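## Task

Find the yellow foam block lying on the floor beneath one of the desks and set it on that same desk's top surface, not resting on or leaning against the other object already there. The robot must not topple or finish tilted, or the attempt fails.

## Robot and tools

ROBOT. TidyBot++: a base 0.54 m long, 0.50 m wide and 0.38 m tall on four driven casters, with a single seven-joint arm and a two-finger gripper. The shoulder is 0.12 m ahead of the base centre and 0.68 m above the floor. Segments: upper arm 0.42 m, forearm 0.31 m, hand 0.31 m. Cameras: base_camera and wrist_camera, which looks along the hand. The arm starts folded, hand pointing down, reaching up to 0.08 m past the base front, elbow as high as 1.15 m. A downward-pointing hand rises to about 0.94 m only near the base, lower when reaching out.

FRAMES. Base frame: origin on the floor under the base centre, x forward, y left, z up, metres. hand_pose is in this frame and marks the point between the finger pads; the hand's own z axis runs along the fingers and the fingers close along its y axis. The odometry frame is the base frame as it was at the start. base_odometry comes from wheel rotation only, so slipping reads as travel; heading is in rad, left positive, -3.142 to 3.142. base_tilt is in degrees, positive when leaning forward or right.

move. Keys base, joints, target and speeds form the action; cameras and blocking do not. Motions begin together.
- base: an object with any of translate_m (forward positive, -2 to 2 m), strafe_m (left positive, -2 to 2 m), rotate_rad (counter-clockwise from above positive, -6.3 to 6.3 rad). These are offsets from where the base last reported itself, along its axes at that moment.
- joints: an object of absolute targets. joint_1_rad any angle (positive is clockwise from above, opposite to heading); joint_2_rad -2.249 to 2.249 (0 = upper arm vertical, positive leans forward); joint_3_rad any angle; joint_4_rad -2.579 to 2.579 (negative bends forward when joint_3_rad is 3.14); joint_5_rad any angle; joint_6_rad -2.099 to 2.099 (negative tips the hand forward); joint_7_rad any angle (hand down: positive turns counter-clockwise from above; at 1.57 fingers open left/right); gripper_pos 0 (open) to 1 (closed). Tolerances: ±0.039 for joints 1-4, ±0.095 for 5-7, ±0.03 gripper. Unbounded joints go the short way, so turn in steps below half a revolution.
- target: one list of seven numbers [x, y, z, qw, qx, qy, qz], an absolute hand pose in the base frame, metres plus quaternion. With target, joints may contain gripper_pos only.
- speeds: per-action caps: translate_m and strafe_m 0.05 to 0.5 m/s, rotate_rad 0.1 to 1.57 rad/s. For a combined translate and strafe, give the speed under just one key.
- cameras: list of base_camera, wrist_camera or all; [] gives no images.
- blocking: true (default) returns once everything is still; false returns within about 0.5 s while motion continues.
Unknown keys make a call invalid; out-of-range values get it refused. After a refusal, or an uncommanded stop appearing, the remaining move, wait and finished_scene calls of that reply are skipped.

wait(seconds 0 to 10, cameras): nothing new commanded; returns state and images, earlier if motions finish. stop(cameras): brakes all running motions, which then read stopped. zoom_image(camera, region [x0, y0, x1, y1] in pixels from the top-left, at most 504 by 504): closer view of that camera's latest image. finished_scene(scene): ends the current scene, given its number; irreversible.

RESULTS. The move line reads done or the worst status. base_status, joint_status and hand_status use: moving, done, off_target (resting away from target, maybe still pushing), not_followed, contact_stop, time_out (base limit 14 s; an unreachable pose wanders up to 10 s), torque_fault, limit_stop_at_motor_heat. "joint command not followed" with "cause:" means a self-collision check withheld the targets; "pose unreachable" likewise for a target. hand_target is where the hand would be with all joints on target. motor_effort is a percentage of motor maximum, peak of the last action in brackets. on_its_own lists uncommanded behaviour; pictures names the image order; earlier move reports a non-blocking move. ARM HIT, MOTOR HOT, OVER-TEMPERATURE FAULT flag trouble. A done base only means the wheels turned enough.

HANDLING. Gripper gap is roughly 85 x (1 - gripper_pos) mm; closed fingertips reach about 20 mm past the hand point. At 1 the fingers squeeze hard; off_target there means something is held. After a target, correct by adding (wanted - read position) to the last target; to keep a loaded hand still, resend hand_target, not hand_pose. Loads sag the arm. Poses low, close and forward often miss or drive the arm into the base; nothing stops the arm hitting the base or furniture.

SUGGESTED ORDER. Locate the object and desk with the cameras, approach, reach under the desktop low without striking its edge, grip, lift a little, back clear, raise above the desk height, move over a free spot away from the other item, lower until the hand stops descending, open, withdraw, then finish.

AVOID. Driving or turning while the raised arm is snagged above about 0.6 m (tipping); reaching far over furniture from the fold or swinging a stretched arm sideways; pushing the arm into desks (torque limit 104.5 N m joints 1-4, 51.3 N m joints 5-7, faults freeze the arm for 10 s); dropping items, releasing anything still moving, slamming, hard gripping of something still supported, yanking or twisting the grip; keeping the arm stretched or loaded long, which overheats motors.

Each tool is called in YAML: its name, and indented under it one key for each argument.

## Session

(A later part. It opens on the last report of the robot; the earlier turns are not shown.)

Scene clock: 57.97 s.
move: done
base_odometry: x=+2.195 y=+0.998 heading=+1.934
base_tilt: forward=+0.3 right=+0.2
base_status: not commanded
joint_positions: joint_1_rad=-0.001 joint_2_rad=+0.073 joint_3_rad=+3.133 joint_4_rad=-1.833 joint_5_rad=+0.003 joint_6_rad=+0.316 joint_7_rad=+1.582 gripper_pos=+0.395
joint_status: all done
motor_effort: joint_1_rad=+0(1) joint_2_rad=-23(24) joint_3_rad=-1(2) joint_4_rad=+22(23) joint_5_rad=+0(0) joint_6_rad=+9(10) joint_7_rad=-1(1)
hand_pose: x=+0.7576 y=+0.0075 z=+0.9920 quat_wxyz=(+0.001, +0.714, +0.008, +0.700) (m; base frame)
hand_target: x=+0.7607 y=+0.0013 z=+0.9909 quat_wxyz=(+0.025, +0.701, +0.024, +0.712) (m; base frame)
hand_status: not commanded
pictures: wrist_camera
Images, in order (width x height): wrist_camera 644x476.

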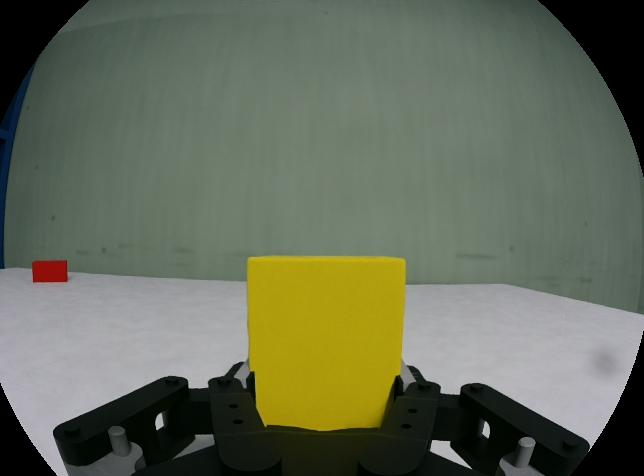

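move:
  joints: {"joint_2_rad":0.092,"joint_4_rad":-1.865,"joint_6_rad":0.398}
  cameras: []

move:
  joints: {"joint_2_rad":0.094,"joint_4_rad":-1.878,"joint_6_rad":0.41}
  cameras: ["wrist_camera"]

Scene clock: 58.67 s.
move: done
base_odometry: x=+2.195 y=+0.998 heading=+1.934
base_tilt: forward=+0.4 right=+0.2
base_status: not commanded
joint_positions: joint_1_rad=-0.001 joint_2_rad=+0.073 joint_3_rad=+3.133 joint_4_rad=-1.839 joint_5_rad=+0.003 joint_6_rad=+0.327 joint_7_rad=+1.582 gripper_pos=+0.395
joint_status: all done
motor_effort: joint_1_rad=+0(1) joint_2_rad=-23(23) joint_3_rad=-1(2) joint_4_rad=+21(23) joint_5_rad=+0(0) joint_6_rad=+8(9) joint_7_rad=+0(1)
hand_pose: x=+0.7571 y=+0.0075 z=+0.9917 quat_wxyz=(+0.001, +0.712, +0.008, +0.702) (m; base frame)
hand_target: x=+0.7601 y=+0.0013 z=+0.9860 quat_wxyz=(+0.025, +0.703, +0.024, +0.711) (m; base frame)
hand_status: not commanded
pictures: none
No camera images: "cameras" was empty.

Scene clock: 59.20 s.
move: done
base_odometry: x=+2.195 y=+0.998 heading=+1.934
base_tilt: forward=+0.4 right=+0.2
base_status: not commanded
joint_positions: joint_1_rad=-0.001 joint_2_rad=+0.073 joint_3_rad=+3.133 joint_4_rad=-1.847 joint_5_rad=+0.003 joint_6_rad=+0.343 joint_7_rad=+1.582 gripper_pos=+0.395
joint_status: all done
motor_effort: joint_1_rad=+0(1) joint_2_rad=-21(23) joint_3_rad=-1(2) joint_4_rad=+20(22) joint_5_rad=+0(0) joint_6_rad=+8(9) joint_7_rad=-1(1)
hand_pose: x=+0.7563 y=+0.0076 z=+0.9921 quat_wxyz=(+0.001, +0.709, +0.008, +0.705) (m; base frame)
hand_target: x=+0.7592 y=+0.0013 z=+0.9807 quat_wxyz=(+0.025, +0.704, +0.024, +0.710) (m; base frame)
hand_status: not commanded
pictures: wrist_camera
Images, in order (width x height): wrist_camera 644x476.

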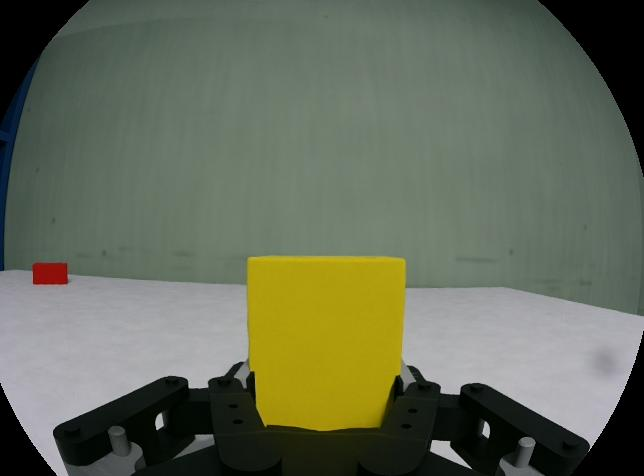

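Contact. Release.

move:
  joints: {"gripper_pos":0.25}
  cameras: ["wrist_camera"]

move:
  joints: {"gripper_pos":0.0}
  cameras: ["wrist_camera"]

move:
  base: {"translate_m":-0.25}
  speeds: {"translate_m":0.15}

Scene clock: 60.00 s.
move: done
base_odometry: x=+2.195 y=+0.998 heading=+1.934
base_tilt: forward=+0.4 right=+0.1
base_status: not commanded
joint_positions: joint_1_rad=-0.001 joint_2_rad=+0.073 joint_3_rad=+3.133 joint_4_rad=-1.847 joint_5_rad=+0.003 joint_6_rad=+0.343 joint_7_rad=+1.582 gripper_pos=+0.250
joint_status: all done
motor_effort: joint_1_rad=+1(2) joint_2_rad=-22(22) joint_3_rad=-1(2) joint_4_rad=+20(21) joint_5_rad=+0(0) joint_6_rad=+8(8) joint_7_rad=-1(1)
hand_pose: x=+0.7563 y=+0.0076 z=+0.9920 quat_wxyz=(+0.001, +0.709, +0.008, +0.705) (m; base frame)
hand_target: x=+0.7592 y=+0.0013 z=+0.9807 quat_wxyz=(+0.025, +0.704, +0.024, +0.710) (m; base frame)
hand_status: not commanded
pictures: wrist_camera
Images, in order (width x height): wrist_camera 644x476.

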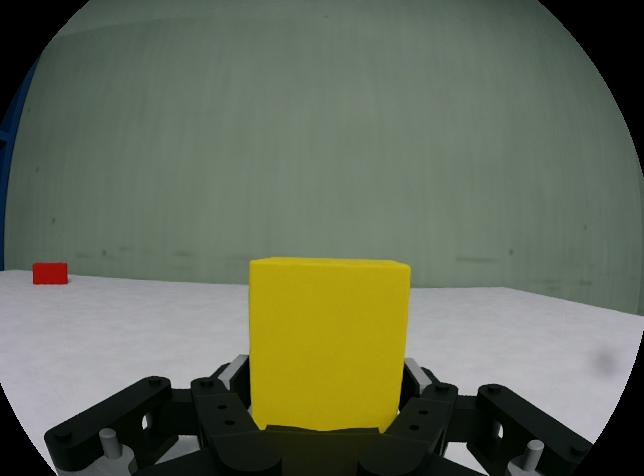

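Scene clock: 60.67 s.
move: done
base_odometry: x=+2.195 y=+0.998 heading=+1.934
base_tilt: forward=+0.4 right=+0.2
base_status: not commanded
joint_positions: joint_1_rad=-0.001 joint_2_rad=+0.073 joint_3_rad=+3.133 joint_4_rad=-1.847 joint_5_rad=+0.003 joint_6_rad=+0.343 joint_7_rad=+1.582 gripper_pos=+0.000
joint_status: all done
motor_effort: joint_1_rad=+0(1) joint_2_rad=-23(23) joint_3_rad=-1(2) joint_4_rad=+20(21) joint_5_rad=+0(0) joint_6_rad=+7(9) joint_7_rad=-1(1)
hand_pose: x=+0.7563 y=+0.0076 z=+0.9920 quat_wxyz=(+0.001, +0.709, +0.008, +0.705) (m; base frame)
hand_target: x=+0.7592 y=+0.0013 z=+0.9807 quat_wxyz=(+0.025, +0.704, +0.024, +0.710) (m; base frame)
hand_status: not commanded
pictures: wrist_camera
Images, in order (width x height): wrist_camera 644x476.

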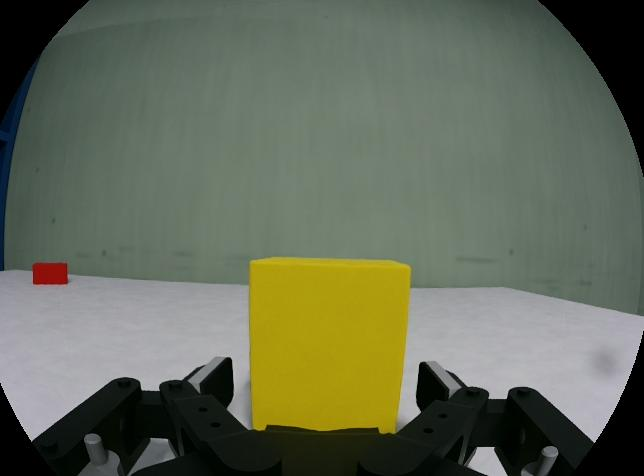

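Scene clock: 63.00 s.
move: done
base_odometry: x=+2.284 y=+0.765 heading=+1.935
base_tilt: forward=+0.3 right=+0.2
base_status: done
joint_positions: joint_1_rad=-0.001 joint_2_rad=+0.085 joint_3_rad=+3.133 joint_4_rad=-1.862 joint_5_rad=+0.003 joint_6_rad=+0.345 joint_7_rad=+1.582 gripper_pos=+0.000
joint_status: not commanded
motor_effort: joint_1_rad=+1(1) joint_2_rad=-23(25) joint_3_rad=-1(3) joint_4_rad=+22(23) joint_5_rad=+0(0) joint_6_rad=+8(10) joint_7_rad=-1(1)
hand_pose: x=+0.7581 y=+0.0074 z=+0.9759 quat_wxyz=(+0.001, +0.718, +0.008, +0.696) (m; base frame)
hand_target: x=+0.7592 y=+0.0013 z=+0.9807 quat_wxyz=(+0.025, +0.704, +0.024, +0.710) (m; base frame)
hand_status: not commanded
pictures: base_camera, wrist_camera
Images, in order (width x height): base_camera 644x364, wrist_camera 644x476.

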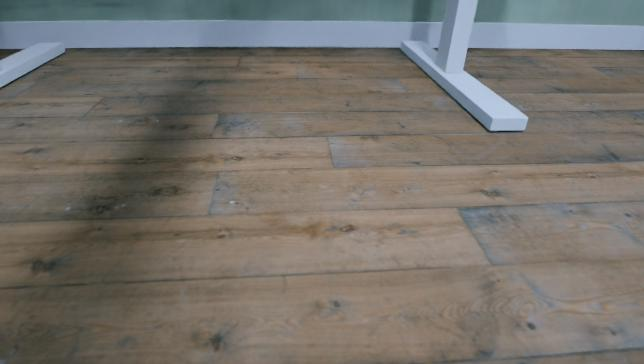

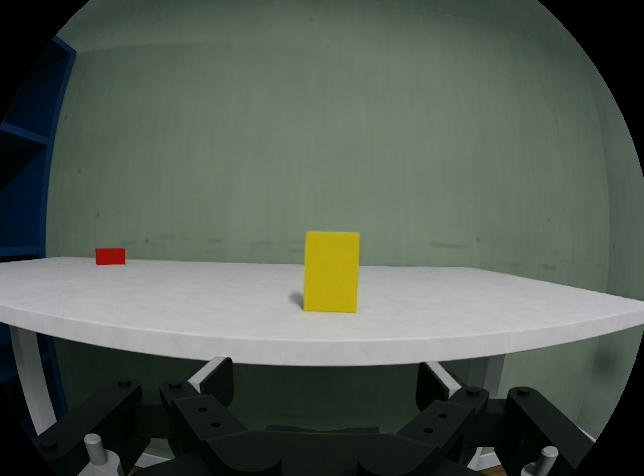

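finished_scene:
  scene: 3

The scene is finished: the task was done.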